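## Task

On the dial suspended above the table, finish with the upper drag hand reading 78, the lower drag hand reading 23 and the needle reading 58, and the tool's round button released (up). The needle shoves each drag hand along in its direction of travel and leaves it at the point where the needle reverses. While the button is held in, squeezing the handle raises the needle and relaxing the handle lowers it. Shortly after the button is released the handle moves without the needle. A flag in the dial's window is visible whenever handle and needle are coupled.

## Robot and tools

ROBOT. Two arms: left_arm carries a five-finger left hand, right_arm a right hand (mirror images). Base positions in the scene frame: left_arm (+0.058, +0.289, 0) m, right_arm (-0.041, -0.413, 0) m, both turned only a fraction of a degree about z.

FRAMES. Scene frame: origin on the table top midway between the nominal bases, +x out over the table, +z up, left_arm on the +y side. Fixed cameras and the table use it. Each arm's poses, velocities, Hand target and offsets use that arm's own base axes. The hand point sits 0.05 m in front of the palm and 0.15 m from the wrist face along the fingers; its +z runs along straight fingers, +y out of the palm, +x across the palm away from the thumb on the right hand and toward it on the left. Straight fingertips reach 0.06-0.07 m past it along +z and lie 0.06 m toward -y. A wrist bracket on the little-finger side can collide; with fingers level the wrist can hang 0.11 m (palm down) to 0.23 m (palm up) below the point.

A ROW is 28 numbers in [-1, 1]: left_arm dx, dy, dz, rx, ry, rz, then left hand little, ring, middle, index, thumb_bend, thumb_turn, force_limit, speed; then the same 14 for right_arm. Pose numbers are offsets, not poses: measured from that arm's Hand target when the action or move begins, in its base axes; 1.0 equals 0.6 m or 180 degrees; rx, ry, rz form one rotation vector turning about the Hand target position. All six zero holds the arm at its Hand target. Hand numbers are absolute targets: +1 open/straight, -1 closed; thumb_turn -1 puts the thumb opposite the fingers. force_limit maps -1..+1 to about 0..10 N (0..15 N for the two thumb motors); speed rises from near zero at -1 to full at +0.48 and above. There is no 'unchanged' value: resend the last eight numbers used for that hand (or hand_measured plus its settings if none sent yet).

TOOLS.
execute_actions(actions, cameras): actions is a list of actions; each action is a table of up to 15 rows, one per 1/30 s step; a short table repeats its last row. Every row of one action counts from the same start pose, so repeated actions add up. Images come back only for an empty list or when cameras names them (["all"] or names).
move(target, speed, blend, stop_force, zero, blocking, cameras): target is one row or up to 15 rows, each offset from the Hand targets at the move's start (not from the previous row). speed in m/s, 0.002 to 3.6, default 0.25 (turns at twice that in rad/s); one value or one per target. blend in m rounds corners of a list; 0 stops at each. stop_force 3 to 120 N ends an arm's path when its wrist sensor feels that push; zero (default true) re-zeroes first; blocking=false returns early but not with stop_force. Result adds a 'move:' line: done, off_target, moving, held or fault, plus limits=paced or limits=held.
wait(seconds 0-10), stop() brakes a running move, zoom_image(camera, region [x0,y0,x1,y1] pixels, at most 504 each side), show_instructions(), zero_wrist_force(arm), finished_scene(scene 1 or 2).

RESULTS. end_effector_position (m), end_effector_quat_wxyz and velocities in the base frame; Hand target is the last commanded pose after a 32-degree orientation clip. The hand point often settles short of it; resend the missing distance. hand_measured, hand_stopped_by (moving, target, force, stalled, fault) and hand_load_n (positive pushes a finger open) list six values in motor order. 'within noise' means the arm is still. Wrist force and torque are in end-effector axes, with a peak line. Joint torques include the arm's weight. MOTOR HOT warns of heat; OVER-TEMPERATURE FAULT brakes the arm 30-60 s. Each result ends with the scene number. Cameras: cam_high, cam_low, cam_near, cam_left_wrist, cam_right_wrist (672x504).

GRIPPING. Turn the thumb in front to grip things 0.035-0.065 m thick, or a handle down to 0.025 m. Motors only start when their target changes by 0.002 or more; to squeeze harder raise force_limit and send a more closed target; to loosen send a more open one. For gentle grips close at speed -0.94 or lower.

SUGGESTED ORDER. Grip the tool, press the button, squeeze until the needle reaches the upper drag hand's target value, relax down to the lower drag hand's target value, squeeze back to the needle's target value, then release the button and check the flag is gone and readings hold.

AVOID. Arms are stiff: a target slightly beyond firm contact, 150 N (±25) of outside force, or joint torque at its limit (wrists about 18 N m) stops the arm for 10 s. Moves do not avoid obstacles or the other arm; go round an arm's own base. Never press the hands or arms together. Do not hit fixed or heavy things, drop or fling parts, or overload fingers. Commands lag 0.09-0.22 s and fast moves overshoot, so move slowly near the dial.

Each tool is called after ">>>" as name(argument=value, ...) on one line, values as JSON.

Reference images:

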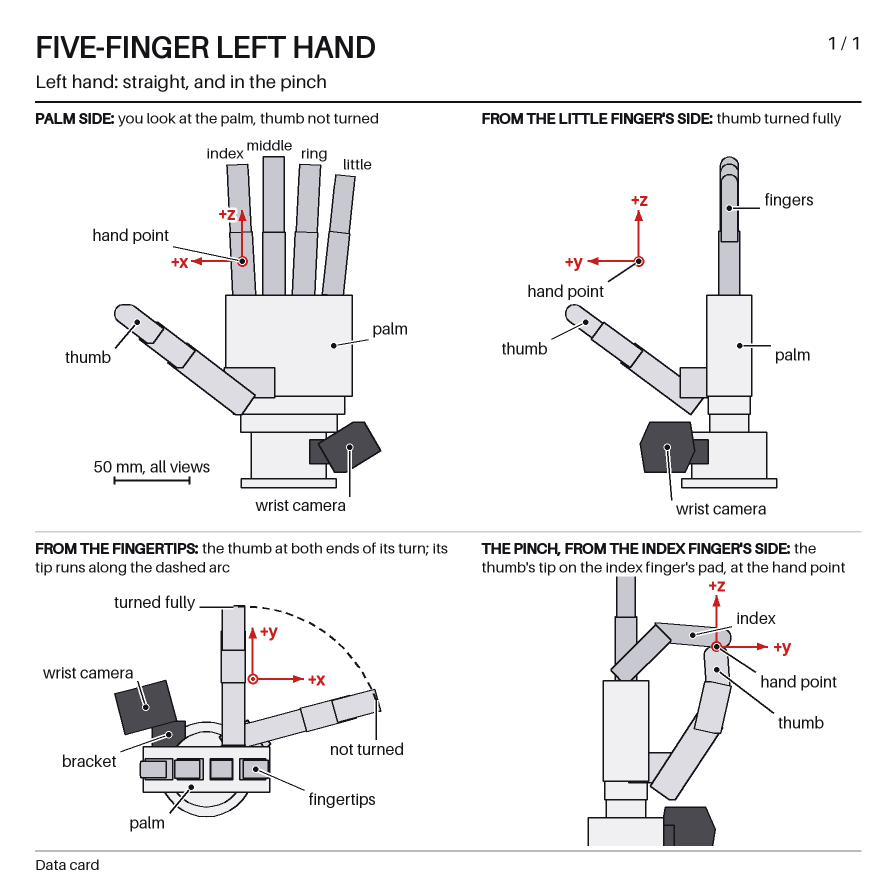

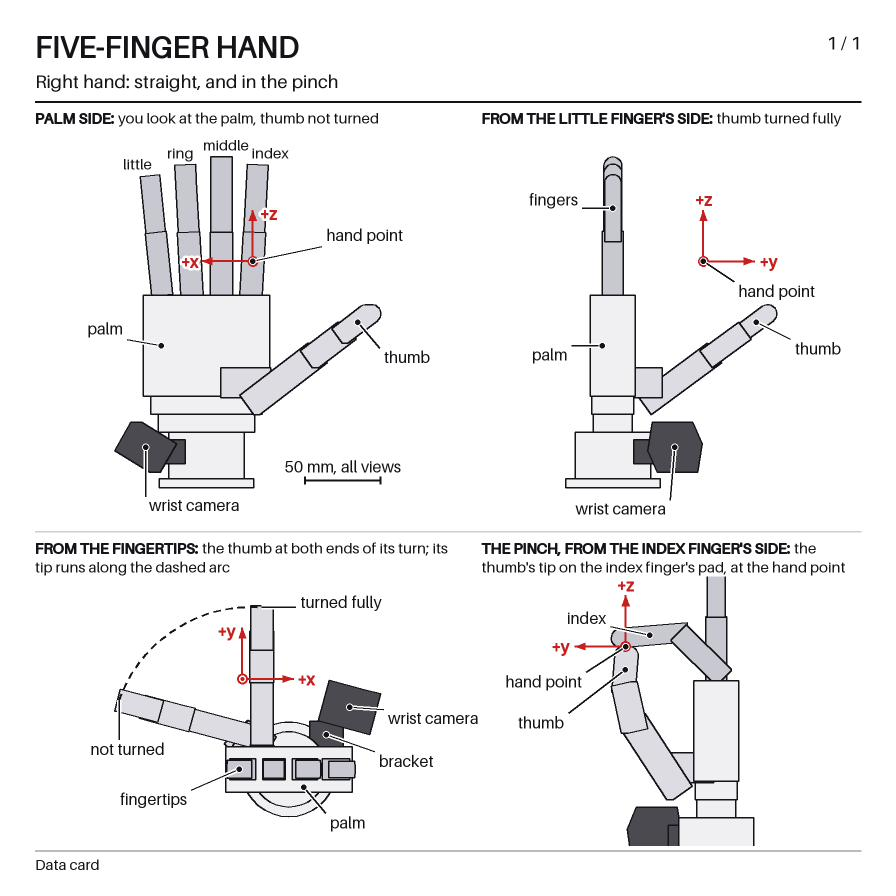

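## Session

>>> execute_actions(actions=[])

>>> zoom_image(camera="cam_near", region=[250, 150, 672, 504])

>>> zoom_image(camera="cam_high", region=[270, 60, 400, 190])

>>> zoom_image(camera="cam_low", region=[370, 0, 530, 200])

Scene clock: 0.00 s.
left_arm: end_effector_position=(+0.2225, -0.1581, +0.3720) hand_measured=(+1.000, +1.000, +1.000, +1.000, +1.000, +1.000) hand_load_n=(+0.0, +0.0, +0.0, +0.0, +0.0, +0.0) hand_stopped_by=(target, target, target, target, target, target) hand_force_limit=0.00 hand_speed=-0.80 end_effector_quat_wxyz=(+0.039, +0.809, -0.483, -0.333) | right_arm: end_effector_position=(+0.4701, +0.3568, +0.3275) hand_measured=(+1.000, +1.000, +1.000, +1.000, +1.000, +1.000) hand_load_n=(+0.0, +0.0, +0.0, +0.0, +0.0, +0.0) hand_stopped_by=(target, target, target, target, target, target) hand_force_limit=0.00 hand_speed=-0.80 end_effector_quat_wxyz=(-0.082, +0.767, -0.632, -0.068)
Joint positions: left_arm=[3.062 -1.83 -1.506 1.111 -1.784 2.496] | right_arm=[0.269 -0.706 0.354 1.867 1.365 -3.06]
Joint velocities: within noise
Joint torques (N m): no reading
Wrist force (N): no reading
Wrist torque (N m): no reading
Wrist force, peak (N): no reading
Hand target: left_arm +0.2225, -0.1581, +0.3720; +0.039, +0.809, -0.483, -0.333 | right_arm +0.4701, +0.3568, +0.3275; -0.082, +0.767, -0.632, -0.068
camera_calibration:
cam_near: T_world_to_cam=[[-0.371108, 0.928227, -0.0259312, 0.263529], [0.21614, 0.0591878, -0.974567, 0.54025], [-0.903085, -0.367275, -0.222592, 2.12144], [0, 0, 0, 1]] pos_world=[1.89687, 0.502561, 1.00556]
cam_left_wrist: T_world_to_cam=[[0.810623, 0.296885, -0.504727, 0.0488136], [0.359517, -0.932694, 0.0287862, -0.240223], [-0.46221, -0.204793, -0.862799, 0.510341], [0, 0, 0, 1]] pos_world=[0.282679, -0.134032, 0.471874]
cam_right_wrist: T_world_to_cam=[[-0.911102, -0.394535, -0.119315, 0.610871], [-0.368216, 0.648985, 0.665759, -0.27449], [-0.185232, 0.650508, -0.736566, 0.209851], [0, 0, 0, 1]] pos_world=[0.494365, 0.28264, 0.4102]

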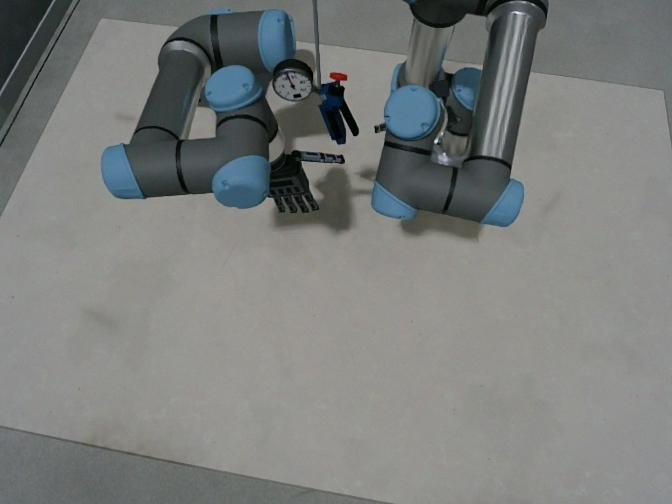

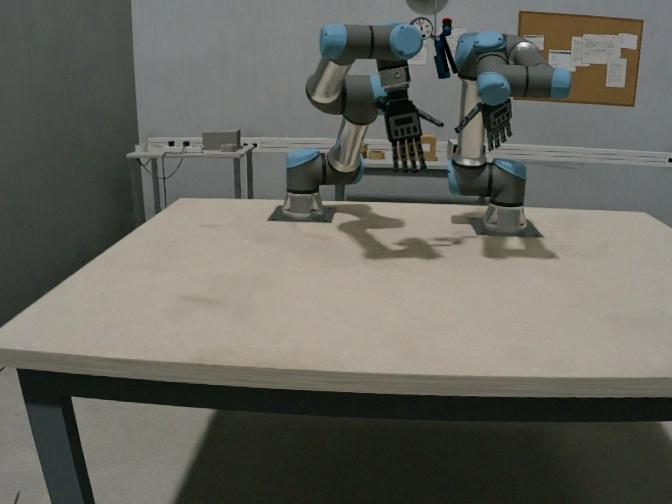

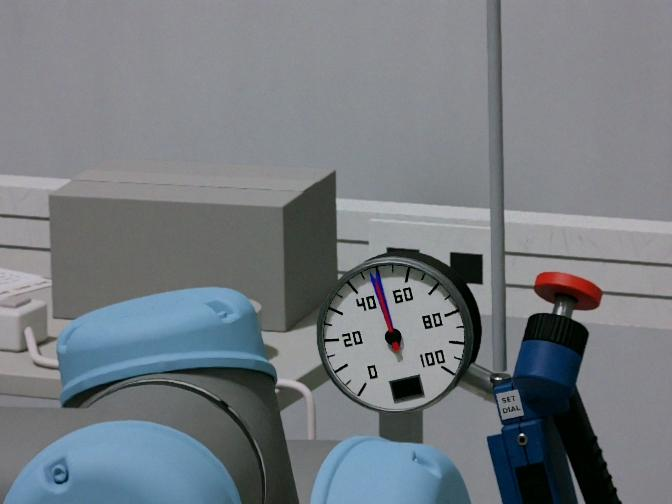

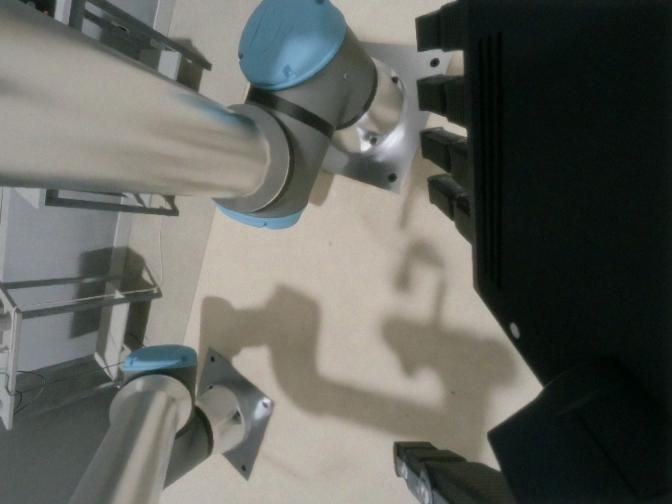

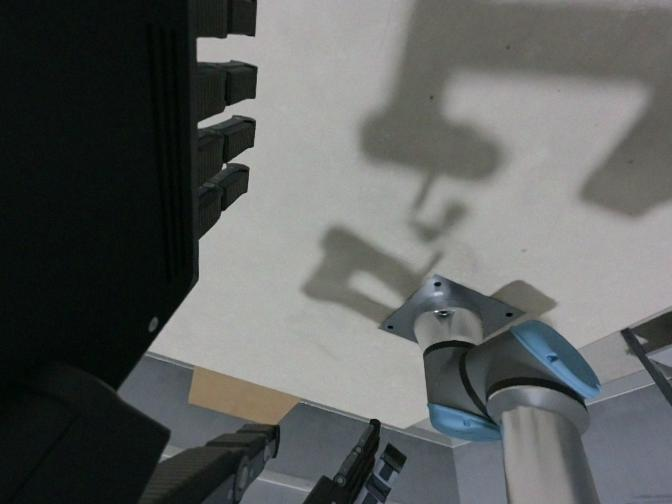

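Scaled by 1.194.

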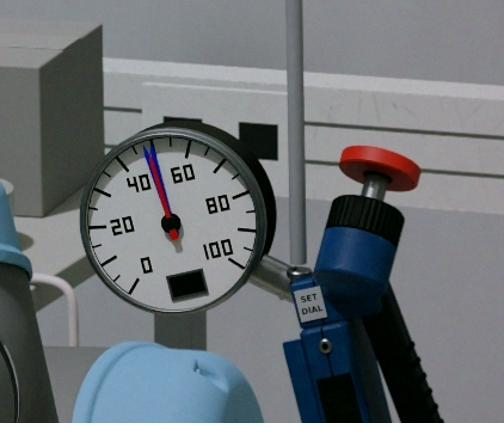

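Scaled by 3.877.

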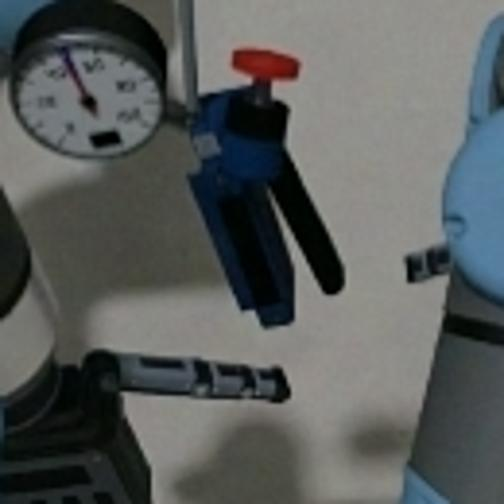

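Scaled by 2.520.

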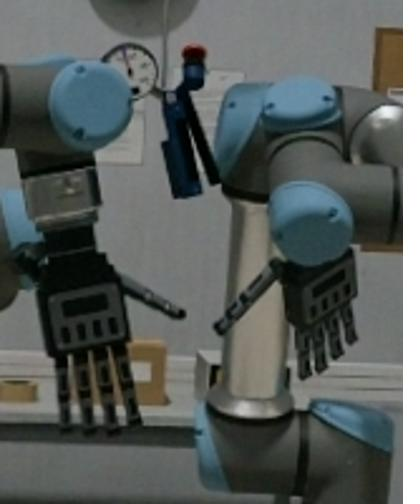

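>>> move(target=[[0.083,0.25,0,0,0,0,1,1,1,1,1,1,0,-0.8,-0.117,-0.261,0.004,0,0,0,1,1,1,1,1,1,0,-0.8],[0.083,0.25,0,0,0,0,1,1,1,1,1,1,0,-0.8,-0.217,-0.228,0.154,0.2412,-0.0594,-0.1994,1,1,1,1,1,1,0,-0.8],[0.083,0.25,0,0,0,0,1,1,1,1,1,1,0,-0.8,-0.229,-0.034,0.371,0.4824,-0.1187,-0.3987,1,1,1,1,1,1,0,-0.8]], blend=[0.02,0.02,0], speed=[0.2,0.25,0.25], cameras=["all"])

>>> zoom_image(camera="cam_near", region=[300, 200, 672, 504])

Scene clock: 10.87 s.
left_arm: end_effector_position=(+0.2723, -0.0081, +0.3720) hand_measured=(+1.000, +1.000, +1.000, +1.000, +1.000, +1.000) hand_load_n=(+0.0, +0.0, +0.0, +0.0, +0.0, +0.0) hand_stopped_by=(target, target, target, target, target, target) hand_force_limit=0.00 hand_speed=-0.80 end_effector_quat_wxyz=(+0.039, +0.809, -0.483, -0.333) | right_arm: end_effector_position=(+0.3327, +0.3364, +0.5501) hand_measured=(+1.000, +1.000, +1.000, +1.000, +1.000, +1.000) hand_load_n=(+0.0, +0.0, +0.0, +0.0, +0.0, +0.0) hand_stopped_by=(target, target, target, target, target, target) hand_force_limit=0.00 hand_speed=-0.80 end_effector_quat_wxyz=(+0.668, -0.040, +0.689, +0.276)
Joint positions: left_arm=[3.405 -1.881 -1.42 1.167 -1.982 2.792] | right_arm=[0.336 -2.084 1.939 0.098 1.457 -1.231]
Joint torques (N m): left_arm=[7.43 39.94 10.18 -4.48 -2.1 1.47] | right_arm=[9.52 -9.93 -14.29 -2 0.9 1.07]
Wrist force (N): left_arm=[0.2 -0.1 0.1] | right_arm=[0.5 0.2 -0.3]
Wrist torque (N m): left_arm=[-0.01 -0.02 -0.01] | right_arm=[0.06 -0.11 -0.01]
Wrist force, peak (N): left_arm=[1.3 1.5 -0.1] | right_arm=[0.6 2.0 0.0]
Hand target: left_arm +0.2723, -0.0081, +0.3720; +0.039, +0.809, -0.483, -0.333 | right_arm +0.3327, +0.3364, +0.5501; +0.668, -0.040, +0.689, +0.277
Off the commanded pose: left_arm 0.000 m, 0 deg | right_arm 0.000 m, 0 deg.
move: done
camera_calibration:
cam_near: T_world_to_cam=[[-0.371108, 0.928227, -0.0259312, 0.263529], [0.21614, 0.0591878, -0.974567, 0.54025], [-0.903085, -0.367275, -0.222592, 2.12144], [0, 0, 0, 1]] pos_world=[1.89687, 0.502561, 1.00556]
cam_left_wrist: T_world_to_cam=[[0.810636, 0.296892, -0.504702, -0.0361048], [0.359474, -0.932713, 0.0287053, -0.11817], [-0.46222, -0.204697, -0.862816, 0.564087], [0, 0, 0, 1]] pos_world=[0.332479, 0.0159673, 0.471874]
cam_right_wrist: T_world_to_cam=[[-0.405522, 0.908098, 0.104452, -0.225272], [-0.466217, -0.303765, 0.830884, -0.197794], [0.786253, 0.288245, 0.546554, -0.545641], [0, 0, 0, 1]] pos_world=[0.245444, 0.301764, 0.486096]

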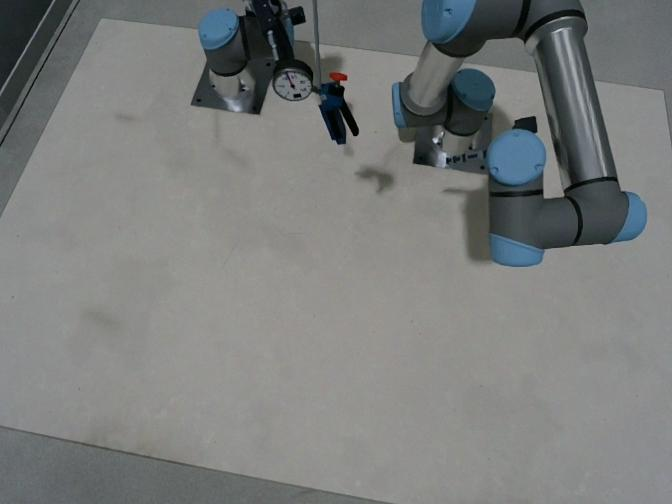

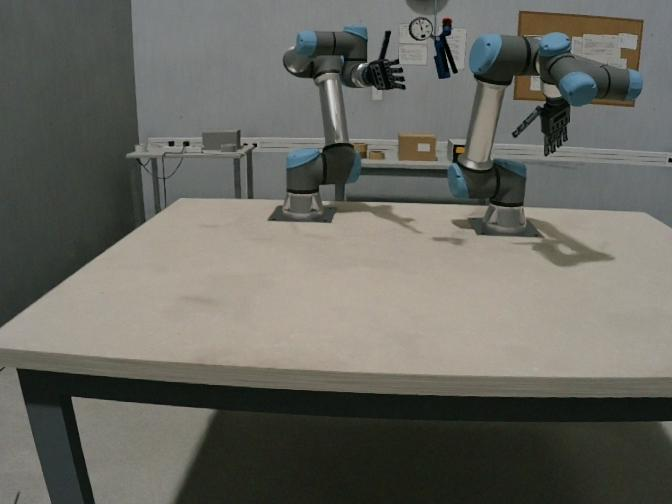

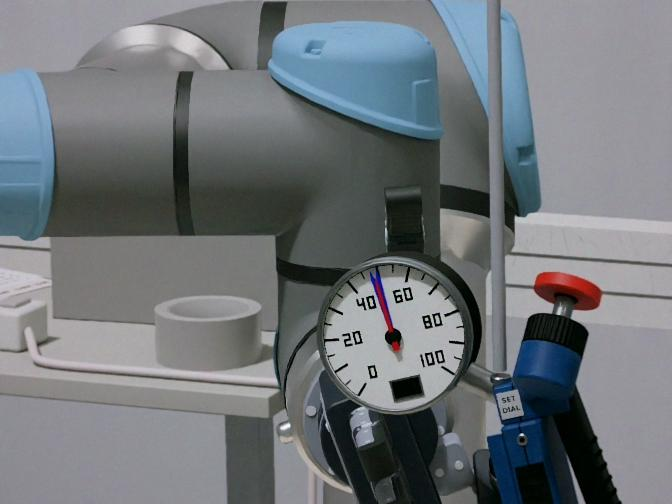

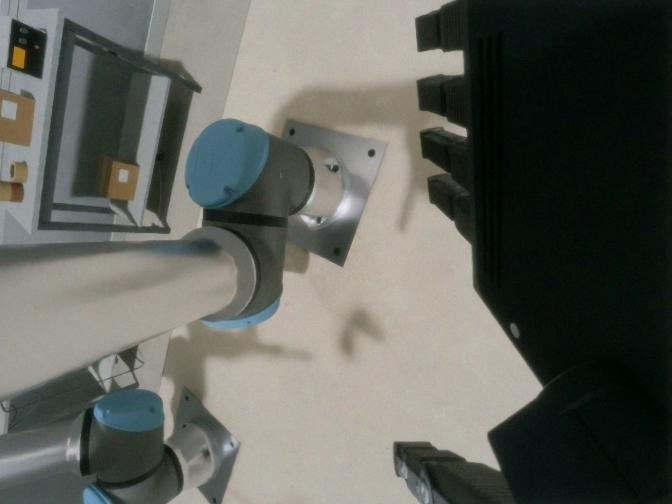

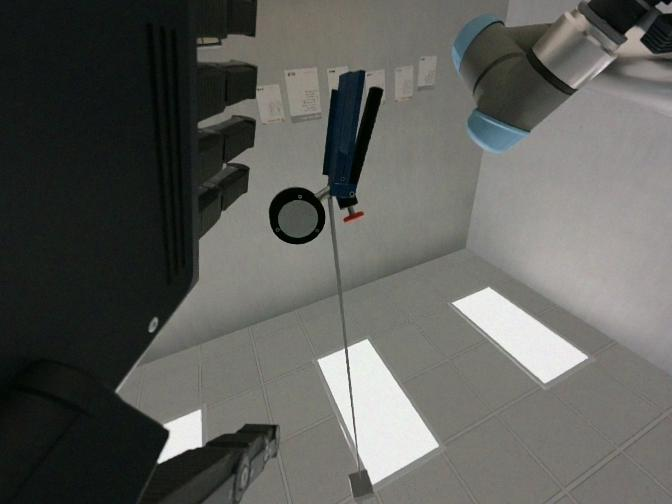

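Scaled by 1.355.

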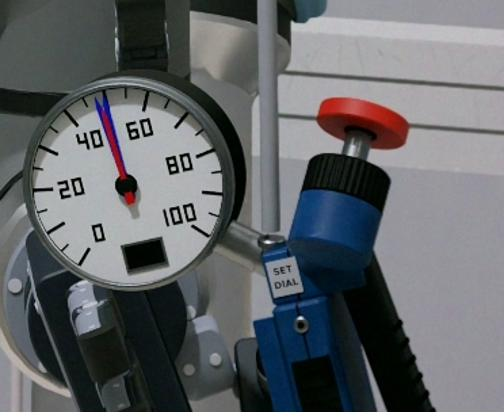

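>>> zoom_image(camera="cam_right_wrist", region=[255, 55, 405, 255])

>>> move(target=[0,0,0,0,0,0,1,1,1,1,1,1,0,-0.8,0.033,0.083,-0.1,0,0,0,1,1,1,1,1,1,0,-0.8], speed=0.25, cameras=["cam_right_wrist"])

>>> zoom_image(camera="cam_right_wrist", region=[210, 150, 360, 350])

Scaled by 2.520.

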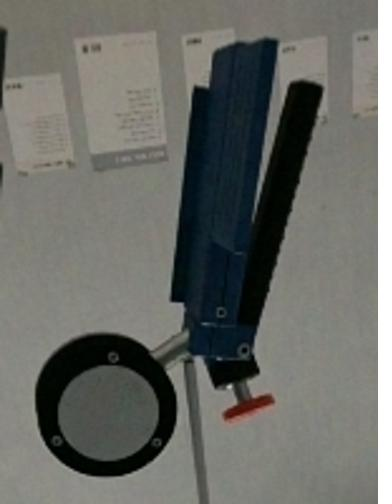

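Scene clock: 12.13 s.
left_arm: end_effector_position=(+0.2723, -0.0081, +0.3720) hand_measured=(+1.000, +1.000, +1.000, +1.000, +1.000, +1.000) hand_load_n=(+0.0, +0.0, +0.0, +0.0, +0.0, +0.0) hand_stopped_by=(target, target, target, target, target, target) hand_force_limit=0.00 hand_speed=-0.80 end_effector_quat_wxyz=(+0.039, +0.809, -0.483, -0.333) | right_arm: end_effector_position=(+0.3524, +0.3862, +0.4901) hand_measured=(+1.000, +1.000, +1.000, +1.000, +1.000, +1.000) hand_load_n=(+0.0, +0.0, +0.0, +0.0, +0.0, +0.0) hand_stopped_by=(target, target, target, target, target, target) hand_force_limit=0.00 hand_speed=-0.80 end_effector_quat_wxyz=(+0.668, -0.040, +0.689, +0.277)
Joint positions: left_arm=[3.405 -1.881 -1.42 1.167 -1.982 2.792] | right_arm=[0.51 -1.931 2.009 -0.125 1.63 -1.239]
Joint torques (N m): left_arm=[10.74 39.7 10.27 -4.54 -1.95 1.6] | right_arm=[-7.21 -2.26 -30.45 -3.21 0.7 1.12]
Wrist force (N): left_arm=[0.3 -0.2 -0.1] | right_arm=[0.3 -0.2 -0.2]
Wrist torque (N m): left_arm=[-0.03 -0.03 0.00] | right_arm=[0.03 -0.08 -0.06]
Wrist force, peak (N): left_arm=[0.1 -0.4 0.2] | right_arm=[1.7 0.2 0.6]
Hand target: left_arm +0.2723, -0.0081, +0.3720; +0.039, +0.809, -0.483, -0.333 | right_arm +0.3525, +0.3862, +0.4901; +0.668, -0.040, +0.689, +0.277
Off the commanded pose: left_arm 0.000 m, 0 deg | right_arm 0.000 m, 0 deg.
move: done
camera_calibration:
cam_right_wrist: T_world_to_cam=[[-0.40575, 0.907997, 0.104443, -0.25614], [-0.466088, -0.303855, 0.830924, -0.123649], [0.786212, 0.288467, 0.546495, -0.542733], [0, 0, 0, 1]] pos_world=[0.265144, 0.351564, 0.426096]
Images, in order (width x height): cam_right_wrist 672x504.

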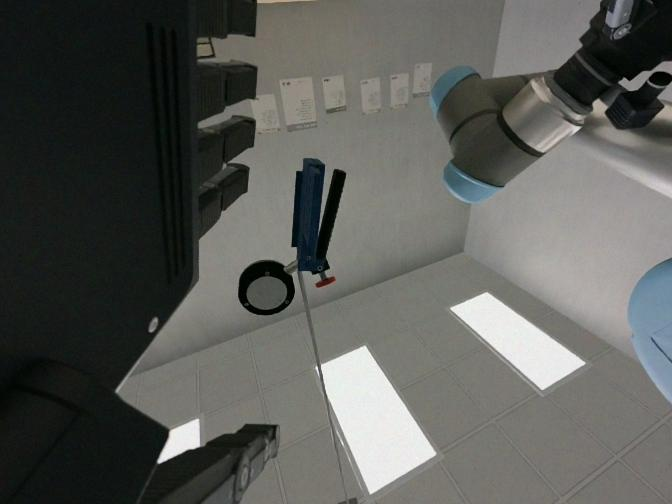

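Scaled by 2.520.

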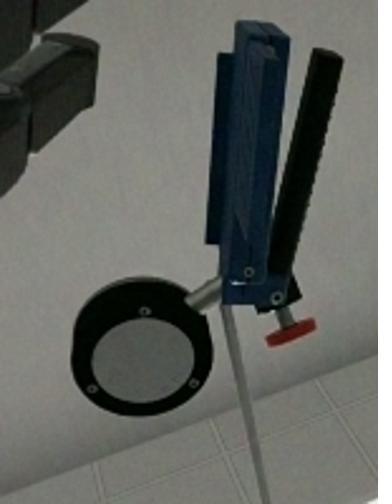

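>>> zoom_image(camera="cam_right_wrist", region=[280, 150, 360, 300])

Scaled by 3.360.

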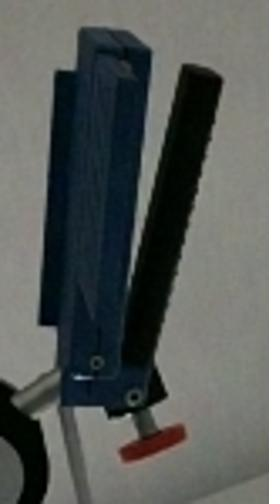

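>>> move(target=[0,0,0,0,0,0,1,1,1,1,1,1,0,-0.8,0.059,0.0553,0.1608,-0.0283,0.021,-0.0901,1,1,1,1,1,0.74,0,-0.5], speed=0.2, cameras=["cam_near","cam_right_wrist","cam_high"])

>>> zoom_image(camera="cam_right_wrist", region=[220, 60, 400, 300])

Scene clock: 21.57 s.
left_arm: end_effector_position=(+0.2723, -0.0081, +0.3720) hand_measured=(+1.000, +1.000, +1.000, +1.000, +1.000, +1.000) hand_load_n=(+0.0, +0.0, +0.0, +0.0, +0.0, +0.0) hand_stopped_by=(target, target, target, target, target, target) hand_force_limit=0.00 hand_speed=-0.80 end_effector_quat_wxyz=(+0.039, +0.809, -0.483, -0.333) | right_arm: end_effector_position=(+0.3878, +0.4194, +0.5865) hand_measured=(+1.000, +1.000, +1.000, +1.000, +1.000, +0.740) hand_load_n=(+0.0, +0.0, +0.0, +0.0, -0.5, +0.0) hand_stopped_by=(target, target, target, target, target, target) hand_force_limit=0.00 hand_speed=-0.50 end_effector_quat_wxyz=(+0.675, +0.037, +0.721, +0.150)
Joint positions: left_arm=[3.405 -1.881 -1.42 1.167 -1.982 2.792] | right_arm=[0.769 -1.681 1.511 0.222 2.173 -1.271]
Joint torques (N m): left_arm=[9.97 40.21 10.01 -4.14 -1.94 1.4] | right_arm=[-11.38 -17.16 -30.57 -1.3 0.92 -1.06]
Wrist force (N): left_arm=[0.1 -0.1 0.1] | right_arm=[0.3 0.3 -0.6]
Wrist torque (N m): left_arm=[-0.02 0.01 -0.01] | right_arm=[0.13 -0.06 0.17]
Wrist force, peak (N): left_arm=[-0.1 -0.5 -0.4] | right_arm=[1.5 -0.9 -0.6]
Hand target: left_arm +0.2723, -0.0081, +0.3720; +0.039, +0.809, -0.483, -0.333 | right_arm +0.3879, +0.4194, +0.5866; +0.675, +0.037, +0.721, +0.150
Off the commanded pose: left_arm 0.000 m, 0 deg | right_arm 0.000 m, 0 deg.
move: done
camera_calibration:
cam_near: T_world_to_cam=[[-0.371108, 0.928227, -0.0259312, 0.263529], [0.21614, 0.0591878, -0.974567, 0.54025], [-0.903085, -0.367275, -0.222592, 2.12144], [0, 0, 0, 1]] pos_world=[1.89687, 0.502561, 1.00556]
cam_right_wrist: T_world_to_cam=[[-0.130338, 0.990772, 0.0371956, -0.384088], [-0.466119, -0.0943437, 0.879677, -0.293595], [0.875068, 0.0973176, 0.474114, -0.544613], [0, 0, 0, 1]] pos_world=[0.289662, 0.405845, 0.530764]
Images, in order (width x height): cam_high 672x504, cam_near 672x504, cam_right_wrist 672x504.

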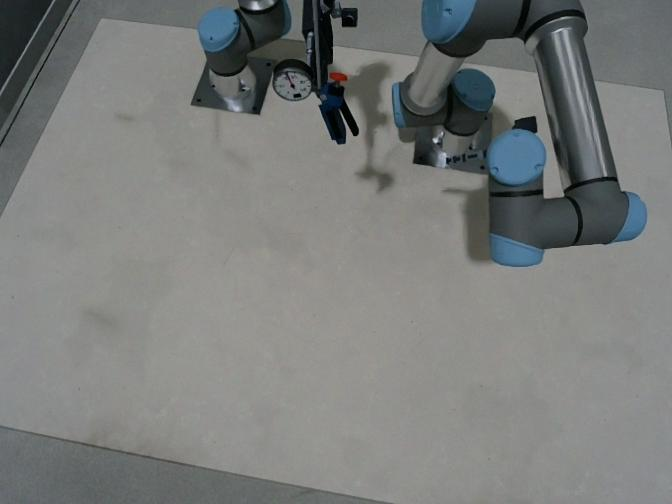

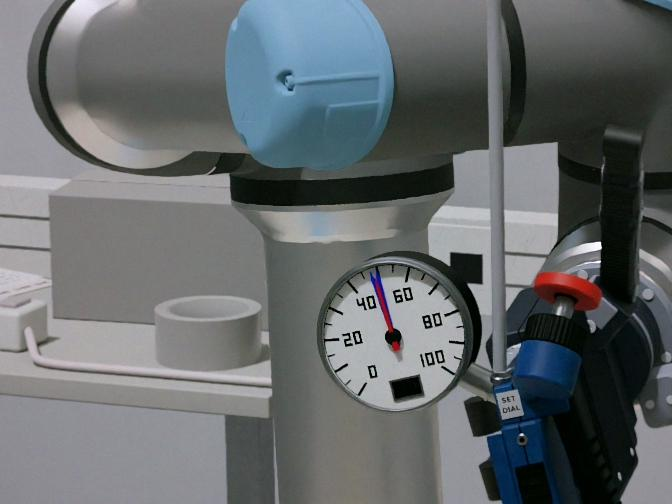

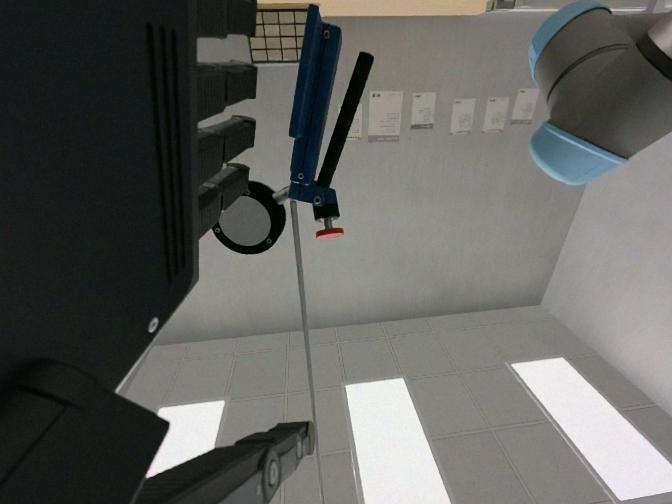

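Scaled by 2.100.

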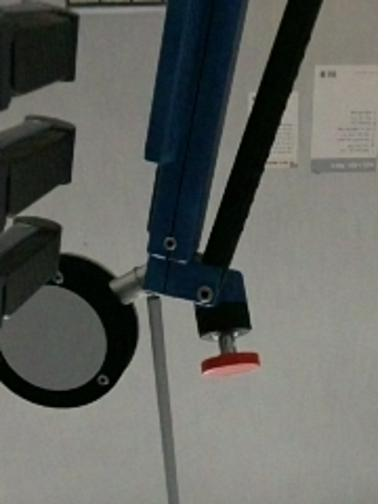

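>>> move(target=[0,0,0,0,0,0,1,1,1,1,1,1,0,-0.8,0.147,0.0303,-0.003,0,0,0,1,1,1,1,1,0.74,0,-0.5], speed=0.1, stop_force=10, cameras=["cam_near","cam_right_wrist"])

Scene clock: 25.03 s.
left_arm: end_effector_position=(+0.2723, -0.0081, +0.3720) hand_measured=(+1.000, +1.000, +1.000, +1.000, +1.000, +1.000) hand_load_n=(+0.0, +0.0, +0.0, +0.0, +0.0, +0.0) hand_stopped_by=(target, target, target, target, target, target) hand_force_limit=0.00 hand_speed=-0.80 end_effector_quat_wxyz=(+0.039, +0.809, -0.483, -0.333) | right_arm: end_effector_position=(+0.4761, +0.4375, +0.5848) hand_measured=(+1.000, +1.000, +1.000, +1.000, +1.000, +0.740) hand_load_n=(+0.0, +0.0, +0.0, +0.5, +0.0, +0.0) hand_stopped_by=(target, target, target, target, target, target) hand_force_limit=0.00 hand_speed=-0.50 end_effector_quat_wxyz=(+0.675, +0.037, +0.721, +0.150)
Joint positions: left_arm=[3.405 -1.881 -1.42 1.167 -1.982 2.792] | right_arm=[0.65 -1.535 1.376 0.208 2.054 -1.278]
Joint torques (N m): left_arm=[11.62 40.16 11.26 -4.02 -2 1.44] | right_arm=[12.97 -34.2 -12.94 0.73 -0.78 0.81]
Wrist force (N): left_arm=[0.0 -0.2 -0.2] | right_arm=[0.6 0.0 -0.5]
Wrist torque (N m): left_arm=[-0.03 0.01 -0.01] | right_arm=[0.09 -0.11 0.19]
Wrist force, peak (N): left_arm=[0.4 -0.1 -0.4] | right_arm=[0.6 0.3 -1.5]
Hand target: left_arm +0.2723, -0.0081, +0.3720; +0.039, +0.809, -0.483, -0.333 | right_arm +0.4761, +0.4375, +0.5848; +0.675, +0.037, +0.721, +0.150
Off the commanded pose: left_arm 0.000 m, 0 deg | right_arm 0.000 m, 0 deg.
move: done
camera_calibration:
cam_near: T_world_to_cam=[[-0.371108, 0.928227, -0.0259312, 0.263529], [0.21614, 0.0591878, -0.974567, 0.54025], [-0.903085, -0.367275, -0.222592, 2.12144], [0, 0, 0, 1]] pos_world=[1.89687, 0.502561, 1.00556]
cam_right_wrist: T_world_to_cam=[[-0.130026, 0.990811, 0.0372403, -0.390607], [-0.466159, -0.0942377, 0.879668, -0.249259], [0.875094, 0.0970197, 0.474129, -0.622727], [0, 0, 0, 1]] pos_world=[0.377962, 0.423945, 0.529064]
Images, in order (width x height): cam_near 672x504, cam_right_wrist 672x504.

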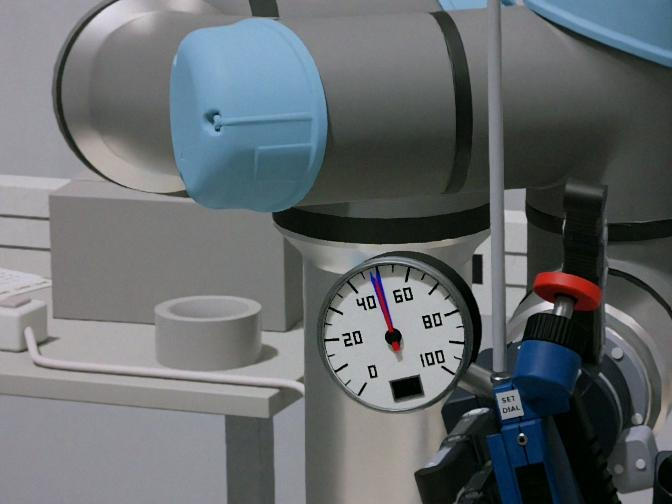

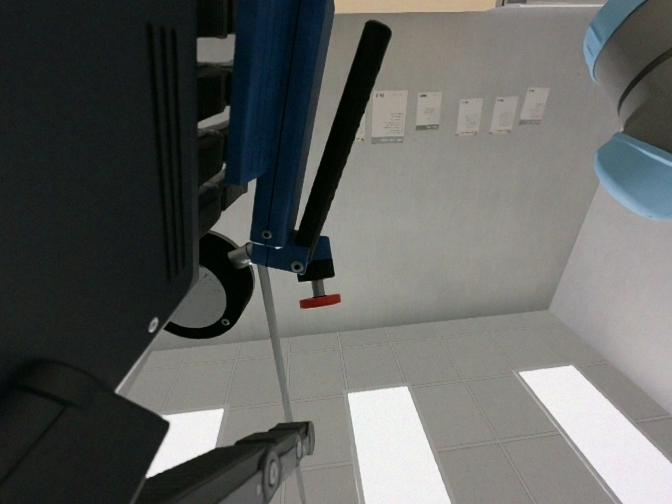

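>>> move(target=[0,0,0,0,0,0,1,1,1,1,1,1,0,-0.8,0.0978,0.0207,-0.002,0,0,0,1,1,1,1,1,0.74,0,-0.5], speed=0.06, stop_force=8, cameras=["cam_near","cam_right_wrist"])

>>> zoom_image(camera="cam_near", region=[440, 200, 672, 504])

>>> zoom_image(camera="cam_right_wrist", region=[100, 200, 400, 504])

Scene clock: 28.13 s.
left_arm: end_effector_position=(+0.2723, -0.0081, +0.3720) hand_measured=(+1.000, +1.000, +1.000, +1.000, +1.000, +1.000) hand_load_n=(+0.0, +0.0, +0.0, +0.0, +0.0, +0.0) hand_stopped_by=(target, target, target, target, target, target) hand_force_limit=0.00 hand_speed=-0.80 end_effector_quat_wxyz=(+0.039, +0.809, -0.483, -0.333) | right_arm: end_effector_position=(+0.5347, +0.4500, +0.5836) hand_measured=(+1.000, +1.000, +1.000, +1.000, +1.000, +0.740) hand_load_n=(+0.0, +0.0, +0.0, +0.0, +0.0, +0.0) hand_stopped_by=(target, target, target, target, target, target) hand_force_limit=0.00 hand_speed=-0.50 end_effector_quat_wxyz=(+0.675, +0.037, +0.721, +0.150)
Joint positions: left_arm=[3.405 -1.881 -1.42 1.167 -1.982 2.792] | right_arm=[0.593 -1.422 1.254 0.215 1.996 -1.281]
Joint torques (N m): left_arm=[10.64 39.44 10.89 -3.98 -2.05 1.43] | right_arm=[12.85 -38.55 -11.73 -3.11 0.79 0.66]
Wrist force (N): left_arm=[0.2 -0.3 0.0] | right_arm=[0.6 0.0 -0.7]
Wrist torque (N m): left_arm=[-0.04 0.00 0.00] | right_arm=[0.09 -0.10 0.22]
Wrist force, peak (N): left_arm=[0.6 -0.3 0.2] | right_arm=[0.6 0.0 -1.0]
Hand target: left_arm +0.2723, -0.0081, +0.3720; +0.039, +0.809, -0.483, -0.333 | right_arm +0.5347, +0.4500, +0.5836; +0.675, +0.037, +0.721, +0.150
Off the commanded pose: left_arm 0.000 m, 0 deg | right_arm 0.000 m, 0 deg.
move: done
camera_calibration:
cam_near: T_world_to_cam=[[-0.371108, 0.928227, -0.0259312, 0.263529], [0.21614, 0.0591878, -0.974567, 0.54025], [-0.903085, -0.367275, -0.222592, 2.12144], [0, 0, 0, 1]] pos_world=[1.89687, 0.502561, 1.00556]
cam_right_wrist: T_world_to_cam=[[-0.130026, 0.990811, 0.0372403, -0.395216], [-0.466159, -0.0942377, 0.879668, -0.219671], [0.875094, 0.0970197, 0.474129, -0.67473], [0, 0, 0, 1]] pos_world=[0.436662, 0.436345, 0.527864]
Images, in order (width x height): cam_near 672x504, cam_right_wrist 672x504.

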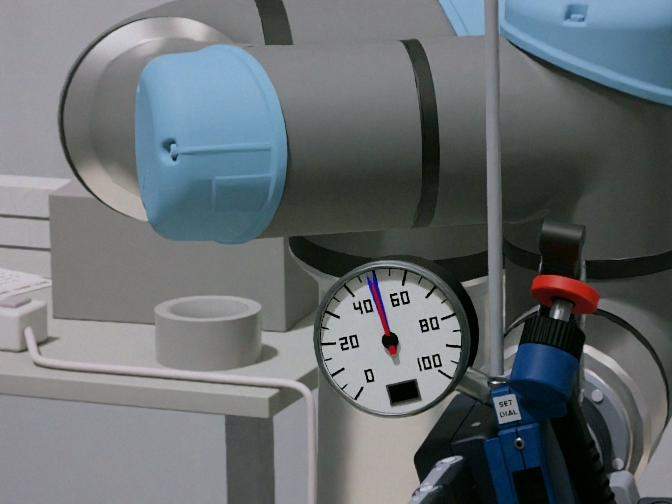

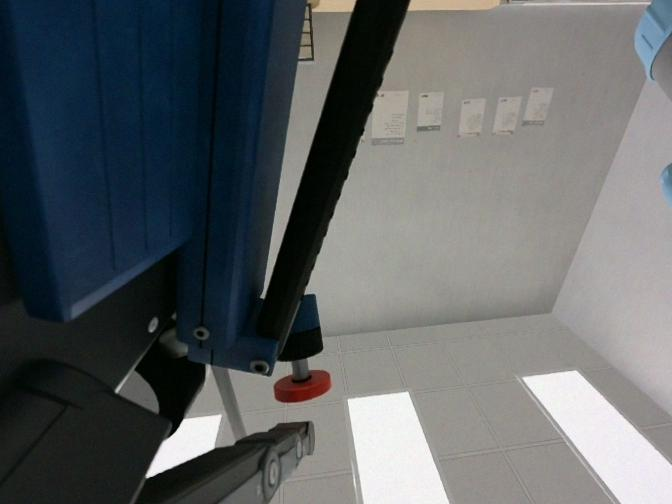

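Scaled by 1.658.

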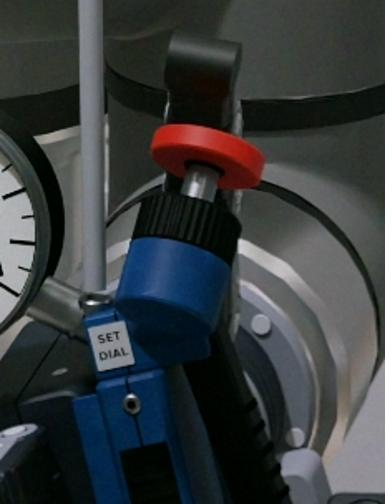

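Scaled by 1.658.

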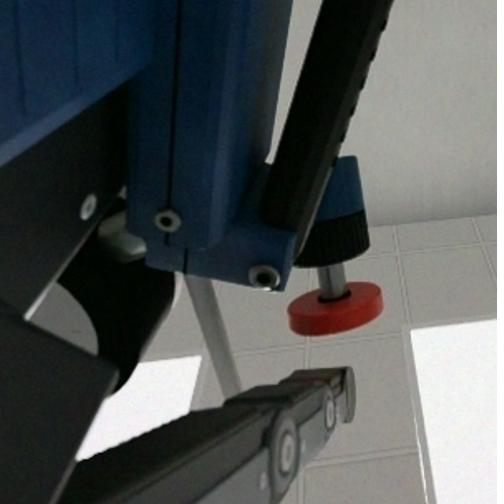

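>>> move(target=[[0,0,0,0,0,0,1,1,1,1,1,1,0,-0.8,-0.0011,0.0072,0.002,0,0,0,1,1,1,1,1,0.74,0,-0.5],[0,0,0,0,0,0,1,1,1,1,1,1,0,-0.8,-0.0011,0.0072,0.002,0,0,0,-0.65,-0.65,-0.68,-0.7,0.9,0.74,-0.4,-0.4],[0,0,0,0,0,0,1,1,1,1,1,1,0,-0.8,-0.0011,0.0072,0.002,0,0,0,-0.745,-0.775,-0.812,-0.855,0.9,0.74,-0.3,-0.88]], speed=0.06, cameras=["cam_near","cam_right_wrist"])

>>> zoom_image(camera="cam_near", region=[440, 200, 672, 504])

Scene clock: 31.70 s.
left_arm: end_effector_position=(+0.2723, -0.0081, +0.3720) hand_measured=(+1.000, +1.000, +1.000, +1.000, +1.000, +1.000) hand_load_n=(+0.0, +0.0, +0.0, +0.5, +0.0, +0.0) hand_stopped_by=(target, target, target, target, target, target) hand_force_limit=0.00 hand_speed=-0.80 end_effector_quat_wxyz=(+0.039, +0.809, -0.483, -0.333) | right_arm: end_effector_position=(+0.5341, +0.4543, +0.5848) hand_measured=(-0.744, -0.748, -0.788, -0.832, +0.900, +0.740) hand_load_n=(+0.0, +2.5, +4.0, +5.5, +0.0, +0.0) hand_stopped_by=(target, force, force, force, target, target) hand_force_limit=-0.30 hand_speed=-0.88 end_effector_quat_wxyz=(+0.675, +0.037, +0.721, +0.150)
Joint positions: left_arm=[3.405 -1.881 -1.42 1.167 -1.982 2.792] | right_arm=[0.602 -1.414 1.242 0.22 2.005 -1.28]
Joint torques (N m): left_arm=[11.03 39.88 10.73 -3.94 -1.94 1.38] | right_arm=[-9.74 -37.39 -16.56 -2.56 -0.66 0.12]
Wrist force (N): left_arm=[0.3 0.0 -0.1] | right_arm=[0.5 -0.3 -0.5]
Wrist torque (N m): left_arm=[0.00 -0.03 0.00] | right_arm=[0.04 -0.09 0.19]
Wrist force, peak (N): left_arm=[0.4 -0.1 -0.4] | right_arm=[2.9 -1.0 -0.1]
Hand target: left_arm +0.2723, -0.0081, +0.3720; +0.039, +0.809, -0.483, -0.333 | right_arm +0.5341, +0.4543, +0.5848; +0.675, +0.037, +0.721, +0.150
Off the commanded pose: left_arm 0.000 m, 0 deg | right_arm 0.000 m, 0 deg.
move: done
camera_calibration:
cam_near: T_world_to_cam=[[-0.371108, 0.928227, -0.0259312, 0.263529], [0.21614, 0.0591878, -0.974567, 0.54025], [-0.903085, -0.367275, -0.222592, 2.12144], [0, 0, 0, 1]] pos_world=[1.89687, 0.502561, 1.00556]
cam_right_wrist: T_world_to_cam=[[-0.130026, 0.990811, 0.0372403, -0.399711], [-0.466159, -0.0942377, 0.879668, -0.220639], [0.875094, 0.0970197, 0.474129, -0.675113], [0, 0, 0, 1]] pos_world=[0.435962, 0.440745, 0.529064]
Images, in order (width x height): cam_near 672x504, cam_right_wrist 672x504.

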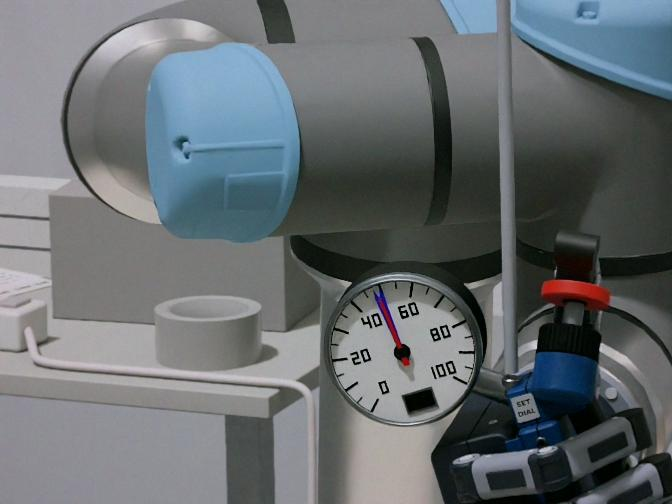

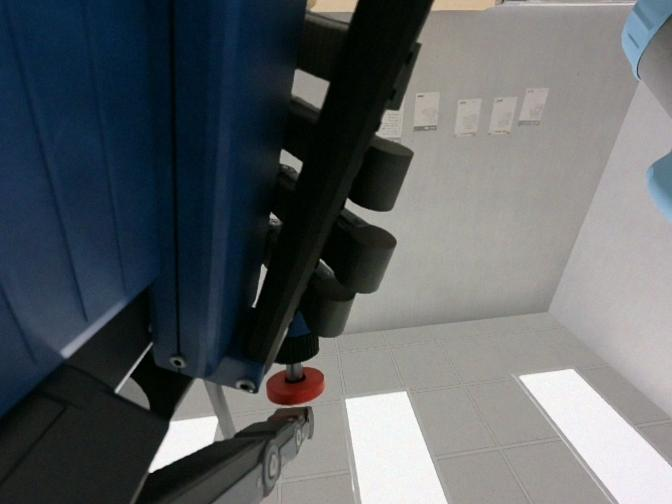

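Scaled by 1.658.

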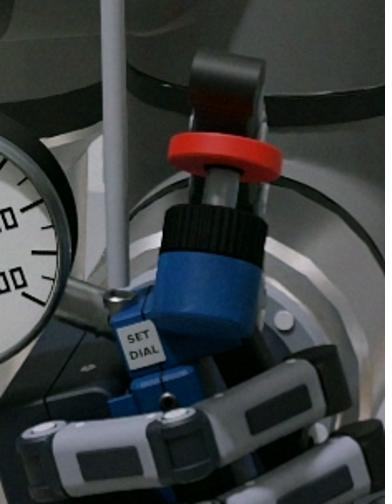

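>>> move(target=[0,0,0,0,0,0,1,1,1,1,1,1,0,-0.8,0,0,0,0,0,0,-0.745,-0.775,-0.812,-0.855,0.57,0.74,0.4,-0.85], speed=0.06, cameras=["cam_near","cam_right_wrist"])

>>> zoom_image(camera="cam_near", region=[320, 260, 500, 440])

Scene clock: 34.27 s.
left_arm: end_effector_position=(+0.2723, -0.0081, +0.3720) hand_measured=(+1.000, +1.000, +1.000, +1.000, +1.000, +1.000) hand_load_n=(+0.0, +0.0, +0.0, +0.0, +0.0, +0.0) hand_stopped_by=(target, target, target, target, target, target) hand_force_limit=0.00 hand_speed=-0.80 end_effector_quat_wxyz=(+0.039, +0.809, -0.483, -0.333) | right_arm: end_effector_position=(+0.5341, +0.4543, +0.5848) hand_measured=(-0.744, -0.748, -0.788, -0.832, +0.576, +0.740) hand_load_n=(+0.0, +1.5, +4.0, +4.5, +6.0, +2.5) hand_stopped_by=(target, force, force, force, target, target) hand_force_limit=0.40 hand_speed=-0.85 end_effector_quat_wxyz=(+0.675, +0.037, +0.721, +0.150)
Joint positions: left_arm=[3.405 -1.881 -1.42 1.167 -1.982 2.792] | right_arm=[0.602 -1.414 1.242 0.22 2.005 -1.28]
Joint torques (N m): left_arm=[9.96 40.51 10.8 -3.61 -1.96 1.52] | right_arm=[-8.8 -35.11 -17.36 -2.57 -0.77 -0.93]
Wrist force (N): left_arm=[0.0 -0.4 0.1] | right_arm=[0.1 0.0 -0.6]
Wrist torque (N m): left_arm=[-0.06 0.03 -0.02] | right_arm=[0.08 -0.10 0.17]
Wrist force, peak (N): left_arm=[-0.2 -0.4 -0.4] | right_arm=[0.6 -0.3 -0.8]
Hand target: left_arm +0.2723, -0.0081, +0.3720; +0.039, +0.809, -0.483, -0.333 | right_arm +0.5341, +0.4543, +0.5848; +0.675, +0.037, +0.721, +0.150
Off the commanded pose: left_arm 0.000 m, 0 deg | right_arm 0.000 m, 0 deg.
move: done
camera_calibration:
cam_near: T_world_to_cam=[[-0.371108, 0.928227, -0.0259312, 0.263529], [0.21614, 0.0591878, -0.974567, 0.54025], [-0.903085, -0.367275, -0.222592, 2.12144], [0, 0, 0, 1]] pos_world=[1.89687, 0.502561, 1.00556]
cam_right_wrist: T_world_to_cam=[[-0.130026, 0.990811, 0.0372403, -0.399711], [-0.466159, -0.0942377, 0.879668, -0.220639], [0.875094, 0.0970197, 0.474129, -0.675113], [0, 0, 0, 1]] pos_world=[0.435962, 0.440745, 0.529064]
Images, in order (width x height): cam_near 672x504, cam_right_wrist 672x504.

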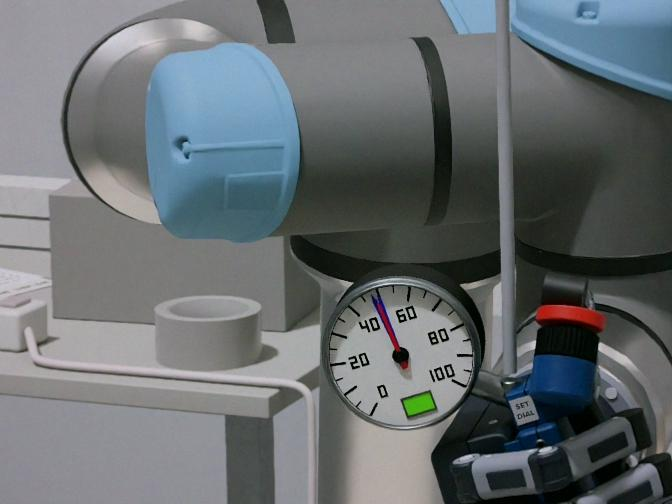

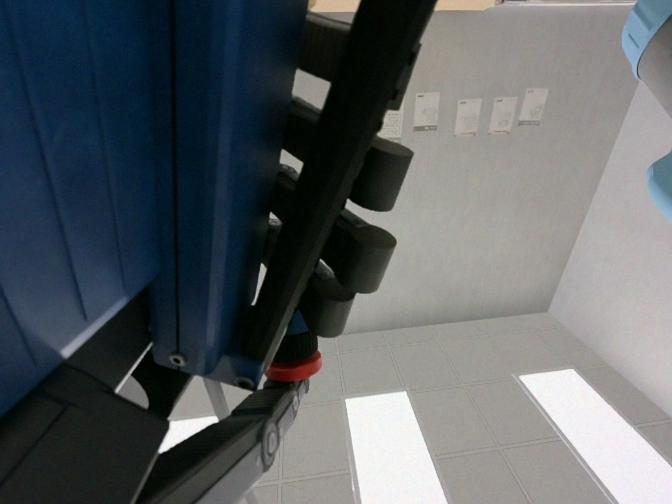

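Scaled by 2.800.

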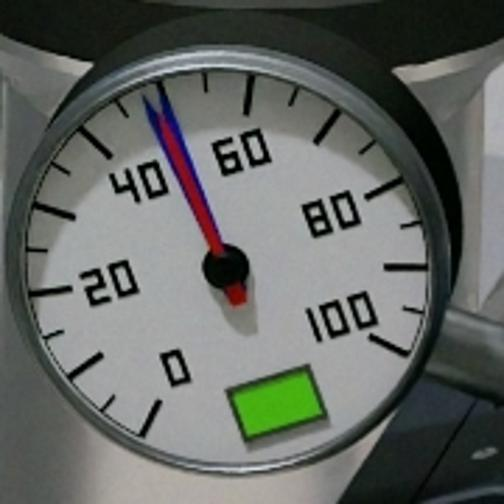

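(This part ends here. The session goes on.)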